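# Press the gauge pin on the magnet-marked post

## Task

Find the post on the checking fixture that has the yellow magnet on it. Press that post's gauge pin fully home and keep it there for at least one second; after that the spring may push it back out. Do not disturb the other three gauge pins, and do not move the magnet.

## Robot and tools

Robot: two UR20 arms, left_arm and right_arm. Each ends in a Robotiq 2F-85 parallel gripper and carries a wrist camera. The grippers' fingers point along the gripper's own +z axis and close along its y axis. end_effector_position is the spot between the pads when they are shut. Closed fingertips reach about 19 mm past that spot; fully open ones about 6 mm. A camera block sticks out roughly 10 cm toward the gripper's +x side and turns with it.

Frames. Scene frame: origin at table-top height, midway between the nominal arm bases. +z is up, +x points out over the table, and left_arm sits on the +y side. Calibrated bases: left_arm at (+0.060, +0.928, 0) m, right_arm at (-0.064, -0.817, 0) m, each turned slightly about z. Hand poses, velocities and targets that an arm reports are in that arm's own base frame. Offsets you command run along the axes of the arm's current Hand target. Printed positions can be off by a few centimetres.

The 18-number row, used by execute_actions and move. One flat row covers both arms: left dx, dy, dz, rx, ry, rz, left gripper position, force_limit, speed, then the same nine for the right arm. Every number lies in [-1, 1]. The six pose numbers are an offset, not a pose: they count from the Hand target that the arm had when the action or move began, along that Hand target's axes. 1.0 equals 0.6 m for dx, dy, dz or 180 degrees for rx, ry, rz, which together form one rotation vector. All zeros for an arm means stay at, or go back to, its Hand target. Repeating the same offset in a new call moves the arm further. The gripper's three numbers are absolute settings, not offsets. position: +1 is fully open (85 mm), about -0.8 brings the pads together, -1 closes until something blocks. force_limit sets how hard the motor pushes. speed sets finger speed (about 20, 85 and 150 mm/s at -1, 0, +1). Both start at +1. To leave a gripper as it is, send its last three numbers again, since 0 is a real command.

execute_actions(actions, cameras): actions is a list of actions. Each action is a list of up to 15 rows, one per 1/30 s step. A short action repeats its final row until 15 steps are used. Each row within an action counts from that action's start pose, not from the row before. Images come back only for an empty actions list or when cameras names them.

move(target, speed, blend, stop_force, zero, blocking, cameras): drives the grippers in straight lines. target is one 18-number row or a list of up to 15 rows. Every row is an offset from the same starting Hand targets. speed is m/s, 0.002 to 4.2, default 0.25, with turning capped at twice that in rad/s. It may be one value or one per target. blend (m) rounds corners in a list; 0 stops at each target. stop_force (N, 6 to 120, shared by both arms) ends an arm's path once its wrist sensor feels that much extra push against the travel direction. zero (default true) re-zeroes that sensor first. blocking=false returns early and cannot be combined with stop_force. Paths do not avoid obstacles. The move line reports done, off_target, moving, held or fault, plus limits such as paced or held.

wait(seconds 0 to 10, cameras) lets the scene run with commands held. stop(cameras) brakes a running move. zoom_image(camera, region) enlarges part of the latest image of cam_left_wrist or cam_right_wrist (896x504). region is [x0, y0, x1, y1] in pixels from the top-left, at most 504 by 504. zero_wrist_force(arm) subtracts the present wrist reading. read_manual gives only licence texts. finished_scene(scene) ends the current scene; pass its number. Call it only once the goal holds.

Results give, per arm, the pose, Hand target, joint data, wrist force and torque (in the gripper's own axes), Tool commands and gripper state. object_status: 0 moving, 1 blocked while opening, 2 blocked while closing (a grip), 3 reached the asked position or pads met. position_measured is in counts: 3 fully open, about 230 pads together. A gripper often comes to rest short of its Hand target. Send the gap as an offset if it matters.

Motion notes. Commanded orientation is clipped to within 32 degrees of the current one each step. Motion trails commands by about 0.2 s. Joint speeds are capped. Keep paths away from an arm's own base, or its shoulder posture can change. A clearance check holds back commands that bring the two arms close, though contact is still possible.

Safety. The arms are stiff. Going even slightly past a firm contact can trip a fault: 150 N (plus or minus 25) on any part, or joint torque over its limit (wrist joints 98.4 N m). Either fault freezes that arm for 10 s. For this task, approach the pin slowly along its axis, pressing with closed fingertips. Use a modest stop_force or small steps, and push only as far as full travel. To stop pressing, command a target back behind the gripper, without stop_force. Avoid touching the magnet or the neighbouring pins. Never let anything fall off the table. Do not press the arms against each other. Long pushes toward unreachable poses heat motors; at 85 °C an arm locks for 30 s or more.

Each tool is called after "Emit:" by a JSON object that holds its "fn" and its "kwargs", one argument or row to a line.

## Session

Emit:
{"fn": "execute_actions", "kwargs": {
  "actions": []
}}

Scene clock: 0.00 s.
left_arm: end_effector_position=(+0.3071, -0.4220, +0.1602) position_measured=3 object_status=3 end_effector_quat_wxyz=(+0.066, +0.956, -0.074, +0.275) | right_arm: end_effector_position=(+0.4900, -0.3027, +0.2369) position_measured=3 object_status=3 end_effector_quat_wxyz=(+0.548, -0.467, -0.511, -0.471)
Joint positions: left_arm=[-1.763 -1.739 2.857 -2.766 -1.003 1.555] | right_arm=[2.511 -2.074 -2.06 -2.212 2.389 -0.015]
Joint velocities: within noise
Joint torques (N m): no reading
Motor temperatures (°C): left_arm=[24 35 26 38 34 33] | right_arm=[28 35 35 36 33 38]
Wrist force (N): no reading
Wrist torque (N m): no reading
Wrist force, peak (N): no reading
Hand target: left_arm +0.3071, -0.4220, +0.1602; +0.066, +0.956, -0.074, +0.275 | right_arm +0.4900, -0.3027, +0.2369; +0.548, -0.467, -0.511, -0.471
Tool commands: left_gripper/position=+1.0 left_gripper/force_limit=+1.0 left_gripper/speed=+1.0 right_gripper/position=+1.0 right_gripper/force_limit=+1.0 right_gripper/speed=+1.0
camera_calibration:
cam_left_wrist: T_world_to_cam=[[-0.204299, -0.976285, 0.0716159, -0.353754], [-0.955218, 0.182823, -0.232669, 0.427195], [0.214058, -0.115943, -0.969916, 0.170568], [0, 0, 0, 1]] pos_world=[0.299281, -0.40369, 0.290166]
cam_right_wrist: T_world_to_cam=[[0.98966, 0.130322, -0.059914, -0.419077], [-0.0206188, -0.284112, -0.958569, 0.167032], [-0.141945, 0.949893, -0.278487, 0.549542], [0, 0, 0, 1]] pos_world=[0.496192, -0.419935, 0.288044]

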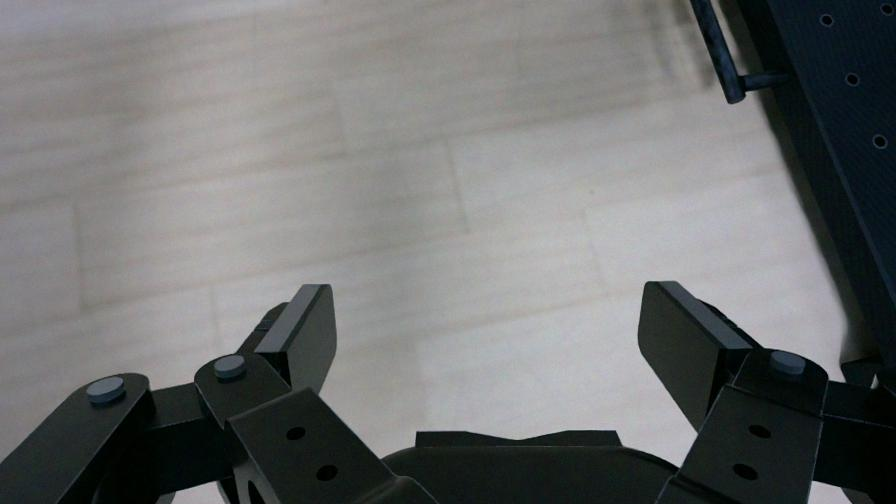

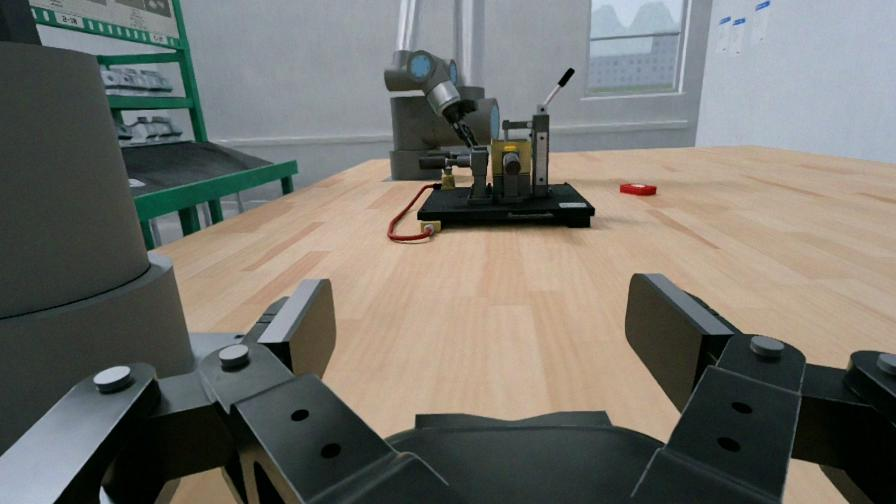

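Emit:
{"fn": "zoom_image", "kwargs": {
  "camera": "cam_right_wrist",
  "region": [380, 60, 610, 250]
}}

Scaled by 2.191 from the camera's 896x504 image, which has a finer 1280x720 frame.

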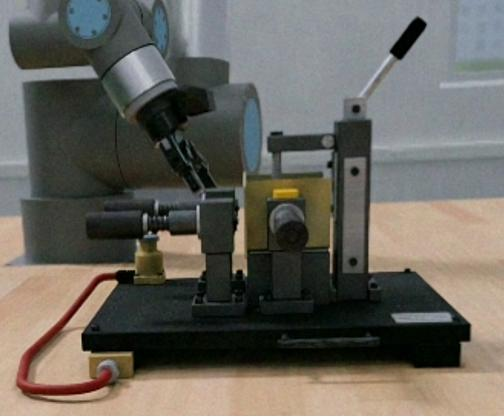

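Emit:
{"fn": "move", "kwargs": {
  "target": [0,0,0,0,0,0,1,1,1,0.282,0.263,0.742,-0.032,-0.2555,0.023,-1,0,0],
  "speed": 0.45
}}

Emit:
{"fn": "move", "kwargs": {
  "target": [0,0,0,0,0,0,1,1,1,0.149,-0.148,0.805,-0.032,-0.2555,0.023,-1,0,0],
  "speed": 0.4,
  "cameras": ["cam_right_wrist"]
}}

Scene clock: 3.23 s.
left_arm: end_effector_position=(+0.3071, -0.4220, +0.1602) position_measured=3 object_status=3 end_effector_quat_wxyz=(+0.066, +0.956, -0.074, +0.275) | right_arm: end_effector_position=(+0.5989, +0.1515, +0.4201) position_measured=232 object_status=3 end_effector_quat_wxyz=(-0.297, +0.657, +0.644, +0.256)
Joint positions: left_arm=[-1.763 -1.739 2.857 -2.766 -1.003 1.555] | right_arm=[3.324 -1.406 -2.406 -0.778 2.37 1.825]
Joint torques (N m): left_arm=[-1.54 -14.22 -55.21 -9.81 3.23 -0.67] | right_arm=[24.06 56.02 74.3 17.38 1 6.53]
Wrist force (N): left_arm=[0.1 0.1 0.1] | right_arm=[-0.5 0.7 1.9]
Wrist torque (N m): left_arm=[0.01 -0.01 0.00] | right_arm=[0.78 0.24 -0.49]
Wrist force, peak (N): left_arm=[0.3 0.3 -0.4] | right_arm=[5.4 1.8 3.4]
Hand target: left_arm +0.3071, -0.4220, +0.1602; +0.066, +0.956, -0.074, +0.275 | right_arm +0.5989, +0.1515, +0.4201; -0.297, +0.657, +0.644, +0.256
Off the commanded pose: left_arm 0.000 m, 0 deg | right_arm 0.000 m, 0 deg.
move: done

Scene clock: 5.17 s.
left_arm: end_effector_position=(+0.3071, -0.4220, +0.1602) position_measured=3 object_status=3 end_effector_quat_wxyz=(+0.066, +0.956, -0.074, +0.275) | right_arm: end_effector_position=(+0.4915, +0.5607, +0.1556) position_measured=232 object_status=3 end_effector_quat_wxyz=(+0.001, +0.741, +0.672, +0.000)
Joint positions: left_arm=[-1.763 -1.739 2.857 -2.766 -1.003 1.555] | right_arm=[4.267 -1.731 -2.365 -0.618 1.569 2.793]
Joint torques (N m): left_arm=[0.25 -16.06 -54.73 -9.72 3.95 -1.24] | right_arm=[21.3 66.83 80.42 5.01 -4.1 6.2]
Wrist force (N): left_arm=[-0.1 0.1 0.0] | right_arm=[0.0 2.0 1.9]
Wrist torque (N m): left_arm=[0.02 0.02 0.00] | right_arm=[1.32 -0.04 -0.77]
Wrist force, peak (N): left_arm=[0.2 -0.3 -0.4] | right_arm=[3.8 -0.1 4.5]
Hand target: left_arm +0.3071, -0.4220, +0.1602; +0.066, +0.956, -0.074, +0.275 | right_arm +0.4914, +0.5609, +0.1555; +0.001, +0.741, +0.672, +0.000
Off the commanded pose: left_arm 0.000 m, 0 deg | right_arm 0.000 m, 0 deg.
move: done
camera_calibration:
cam_right_wrist: T_world_to_cam=[[0.991858, -0.127196, -0.00622901, -0.402871], [-0.118433, -0.939295, 0.322021, 0.550617], [-0.0468107, -0.318662, -0.946712, 0.475517], [0, 0, 0, 1]] pos_world=[0.487062, 0.617478, 0.270357]
Images, in order (width x height): cam_right_wrist 896x504.

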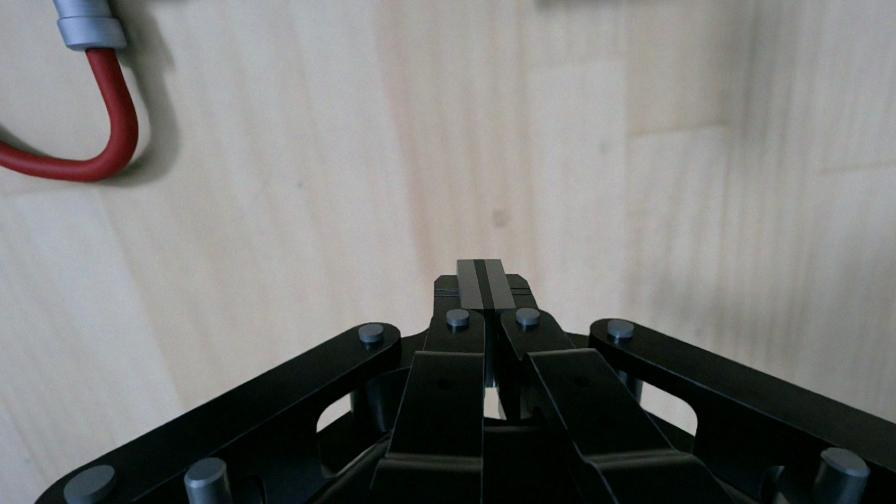

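Emit:
{"fn": "move", "kwargs": {
  "target": [0,0,0,0,0,0,1,1,1,0.068,0,0,0,0,0,-1,0,0],
  "speed": 0.12,
  "cameras": ["cam_right_wrist"]
}}

Scene clock: 7.73 s.
left_arm: end_effector_position=(+0.3071, -0.4220, +0.1602) position_measured=3 object_status=3 end_effector_quat_wxyz=(+0.066, +0.956, -0.074, +0.275) | right_arm: end_effector_position=(+0.4954, +0.6013, +0.1554) position_measured=232 object_status=3 end_effector_quat_wxyz=(+0.001, +0.741, +0.672, +0.000)
Joint positions: left_arm=[-1.763 -1.739 2.857 -2.766 -1.003 1.555] | right_arm=[4.285 -1.764 -2.32 -0.629 1.569 2.812]
Joint torques (N m): left_arm=[-0.71 -14.82 -57.73 -10.16 3.27 -1.38] | right_arm=[25.14 87.81 79.68 4.68 1.32 5.06]
Wrist force (N): left_arm=[-0.1 -0.1 -0.2] | right_arm=[-0.4 2.8 1.5]
Wrist torque (N m): left_arm=[-0.01 0.02 0.00] | right_arm=[1.55 -0.05 -0.81]
Wrist force, peak (N): left_arm=[0.4 0.1 -0.4] | right_arm=[-1.6 2.2 2.0]
Hand target: left_arm +0.3071, -0.4220, +0.1602; +0.066, +0.956, -0.074, +0.275 | right_arm +0.4954, +0.6015, +0.1554; +0.001, +0.741, +0.672, +0.000
Off the commanded pose: left_arm 0.000 m, 0 deg | right_arm 0.000 m, 0 deg.
move: done
camera_calibration:
cam_right_wrist: T_world_to_cam=[[0.991853, -0.127231, -0.00628228, -0.401636], [-0.118434, -0.93919, 0.322329, 0.589137], [-0.0469104, -0.31896, -0.946607, 0.48867], [0, 0, 0, 1]] pos_world=[0.491061, 0.658077, 0.270159]
Images, in order (width x height): cam_right_wrist 896x504.

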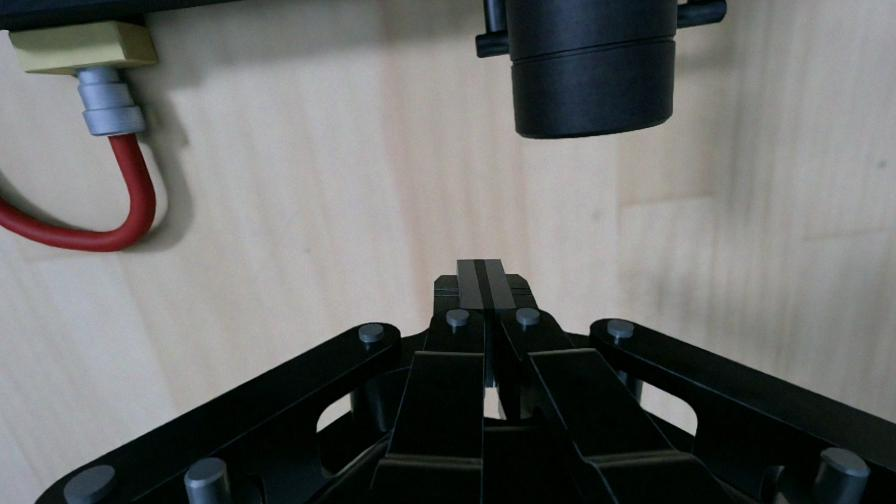

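Emit:
{"fn": "move", "kwargs": {
  "target": [0,0,0,0,0,0,1,1,1,0.03,0.036,-0.006,0,0,-0.0256,-1,0,0],
  "speed": 0.1
}}

Emit:
{"fn": "move", "kwargs": {
  "target": [0,0,0,0,0,0,1,1,1,0.08,0,0,0,0,0,-1,0,0],
  "speed": 0.025,
  "stop_force": 8,
  "cameras": ["cam_right_wrist"]
}}

Scene clock: 9.30 s.
left_arm: end_effector_position=(+0.3071, -0.4220, +0.1602) position_measured=3 object_status=3 end_effector_quat_wxyz=(+0.066, +0.956, -0.074, +0.275) | right_arm: end_effector_position=(+0.5186, +0.6173, +0.1590) position_measured=232 object_status=3 end_effector_quat_wxyz=(+0.001, +0.713, +0.701, +0.000)
Joint positions: left_arm=[-1.763 -1.739 2.857 -2.766 -1.003 1.555] | right_arm=[4.266 -1.786 -2.282 -0.646 1.569 2.713]
Joint torques (N m): left_arm=[0.59 -12.73 -53.35 -9.82 2.91 -0.69] | right_arm=[-27.94 81.38 87.96 5.48 5.32 -6.77]
Wrist force (N): left_arm=[-0.1 -0.2 -0.1] | right_arm=[-1.3 2.4 2.0]
Wrist torque (N m): left_arm=[-0.03 0.02 0.00] | right_arm=[1.50 0.20 -0.24]
Wrist force, peak (N): left_arm=[0.2 0.0 -0.4] | right_arm=[-0.9 3.1 1.9]
Hand target: left_arm +0.3071, -0.4220, +0.1602; +0.066, +0.956, -0.074, +0.275 | right_arm +0.5187, +0.6173, +0.1590; +0.001, +0.713, +0.701, +0.000
Off the commanded pose: left_arm 0.000 m, 0 deg | right_arm 0.000 m, 0 deg.
move: done

Scene clock: 11.43 s.
left_arm: end_effector_position=(+0.3071, -0.4220, +0.1602) position_measured=3 object_status=3 end_effector_quat_wxyz=(+0.066, +0.956, -0.074, +0.275) | right_arm: end_effector_position=(+0.5190, +0.6403, +0.1589) position_measured=232 object_status=3 end_effector_quat_wxyz=(+0.001, +0.713, +0.701, +0.000)
Joint positions: left_arm=[-1.763 -1.739 2.857 -2.766 -1.003 1.555] | right_arm=[4.278 -1.803 -2.257 -0.654 1.569 2.725]
Joint torques (N m): left_arm=[1.09 -9.71 -55.1 -9.59 3.36 -1.44] | right_arm=[-20.33 127.78 61.62 17.41 4.87 -7.53]
Wrist force (N): left_arm=[0.2 0.1 -0.4] | right_arm=[-6.8 1.6 3.3]
Wrist torque (N m): left_arm=[0.02 -0.03 0.00] | right_arm=[1.48 0.34 -0.48]
Wrist force, peak (N): left_arm=[0.5 0.1 -0.3] | right_arm=[-9.6 1.8 0.6]
Hand target: left_arm +0.3071, -0.4220, +0.1602; +0.066, +0.956, -0.074, +0.275 | right_arm +0.5190, +0.6403, +0.1589; +0.001, +0.713, +0.701, +0.000 (not the last commanded pose)
Off the commanded pose: left_arm 0.000 m, 0 deg | right_arm 0.025 m, 0 deg.
move: contact (right_arm)
camera_calibration:
cam_right_wrist: T_world_to_cam=[[0.998866, -0.0471838, -0.00643325, -0.474976], [-0.0425917, -0.94562, 0.322473, 0.592204], [-0.0212989, -0.321833, -0.946557, 0.49409], [0, 0, 0, 1]] pos_world=[0.510184, 0.696603, 0.273659]
Images, in order (width x height): cam_right_wrist 896x504.

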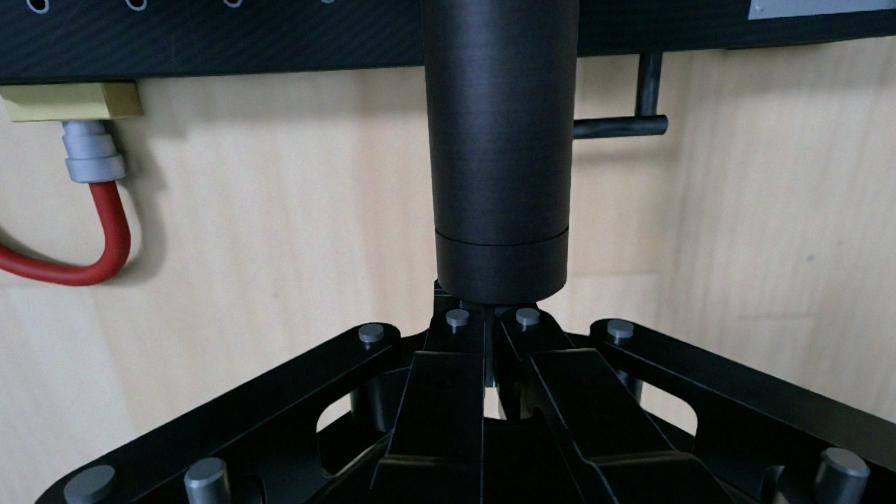

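Emit:
{"fn": "move", "kwargs": {
  "target": [0,0,0,0,0,0,1,1,1,0.05,0,0,0,0,0,-1,0,0],
  "speed": 0.011,
  "stop_force": 52
}}

Emit:
{"fn": "wait", "kwargs": {
  "seconds": 1.0
}}

Scene clock: 14.47 s.
left_arm: end_effector_position=(+0.3071, -0.4220, +0.1602) position_measured=3 object_status=3 end_effector_quat_wxyz=(+0.066, +0.956, -0.074, +0.275) | right_arm: end_effector_position=(+0.5193, +0.6588, +0.1588) position_measured=232 object_status=3 end_effector_quat_wxyz=(+0.001, +0.713, +0.701, -0.001)
Joint positions: left_arm=[-1.763 -1.739 2.857 -2.766 -1.003 1.555] | right_arm=[4.288 -1.817 -2.237 -0.66 1.569 2.734]
Joint torques (N m): left_arm=[-1.06 -14.72 -55.35 -10.44 2.87 -1.75] | right_arm=[12.64 141.71 102.89 29.87 13.56 -7.41]
Wrist force (N): left_arm=[-0.1 0.0 -0.3] | right_arm=[-48.2 9.6 13.3]
Wrist torque (N m): left_arm=[0.00 0.02 0.00] | right_arm=[1.57 0.78 -0.78]
Wrist force, peak (N): left_arm=[0.2 -0.1 -0.5] | right_arm=[-80.4 5.3 -14.3]
Hand target: left_arm +0.3071, -0.4220, +0.1602; +0.066, +0.956, -0.074, +0.275 | right_arm +0.5193, +0.6587, +0.1588; +0.001, +0.713, +0.701, -0.001 (not the last commanded pose)
Off the commanded pose: left_arm 0.000 m, 0 deg | right_arm 0.012 m, 0 deg.
move: contact (right_arm)

Scene clock: 15.47 s.
left_arm: end_effector_position=(+0.3071, -0.4220, +0.1602) position_measured=3 object_status=3 end_effector_quat_wxyz=(+0.066, +0.956, -0.074, +0.275) | right_arm: end_effector_position=(+0.5193, +0.6587, +0.1588) position_measured=232 object_status=3 end_effector_quat_wxyz=(+0.001, +0.713, +0.701, -0.001)
Joint positions: left_arm=[-1.763 -1.739 2.857 -2.766 -1.003 1.555] | right_arm=[4.288 -1.817 -2.237 -0.66 1.569 2.734]
Joint torques (N m): left_arm=[5.47 -14.26 -58.27 -9.68 2.97 -1.76] | right_arm=[8.43 144.6 101.45 28.06 11.8 -7.43]
Wrist force (N): left_arm=[-0.2 0.1 -0.2] | right_arm=[-47.4 8.9 14.3]
Wrist torque (N m): left_arm=[0.03 0.05 0.00] | right_arm=[1.55 0.76 -0.79]
Wrist force, peak (N): left_arm=[0.0 0.4 -0.3] | right_arm=[-48.3 9.6 13.4]
Hand target: left_arm +0.3071, -0.4220, +0.1602; +0.066, +0.956, -0.074, +0.275 | right_arm +0.5193, +0.6587, +0.1588; +0.001, +0.713, +0.701, -0.001 (not the last commanded pose)
Tool commands: left_gripper/position=+1.0 left_gripper/force_limit=+1.0 left_gripper/speed=+1.0 right_gripper/position=-1.0 right_gripper/force_limit=+0.0 right_gripper/speed=+0.0
Off the commanded pose: left_arm 0.000 m, 0 deg | right_arm 0.012 m, 0 deg.
wait: 1.00 s; at rest by 0.17 s

Emit:
{"fn": "move", "kwargs": {
  "target": [0,0,0,0,0,0,1,1,1,-0.07,0,0,0,0,0,-1,0,0],
  "speed": 0.08
}}

Emit:
{"fn": "finished_scene", "kwargs": {
  "scene": 3
}}

Scene clock: 16.53 s.
left_arm: end_effector_position=(+0.3071, -0.4220, +0.1602) position_measured=3 object_status=3 end_effector_quat_wxyz=(+0.066, +0.956, -0.074, +0.275) | right_arm: end_effector_position=(+0.5186, +0.6169, +0.1589) position_measured=232 object_status=3 end_effector_quat_wxyz=(+0.001, +0.713, +0.701, -0.001)
Joint positions: left_arm=[-1.763 -1.739 2.857 -2.766 -1.003 1.555] | right_arm=[4.266 -1.786 -2.282 -0.647 1.569 2.713]
Joint torques (N m): left_arm=[0.28 -11.05 -52 -9.81 2.88 -1.42] | right_arm=[-17.05 120.35 58.93 15.33 -3.31 -6.97]
Wrist force (N): left_arm=[-0.1 0.1 0.2] | right_arm=[-1.9 1.5 1.8]
Wrist torque (N m): left_arm=[0.01 0.02 0.00] | right_arm=[1.34 0.32 -0.25]
Wrist force, peak (N): left_arm=[0.0 0.2 -0.4] | right_arm=[-47.4 8.9 14.9]
Hand target: left_arm +0.3071, -0.4220, +0.1602; +0.066, +0.956, -0.074, +0.275 | right_arm +0.5186, +0.6167, +0.1589; +0.001, +0.713, +0.701, -0.001
Off the commanded pose: left_arm 0.000 m, 0 deg | right_arm 0.000 m, 0 deg.
move: done

The scene is finished: the task was done.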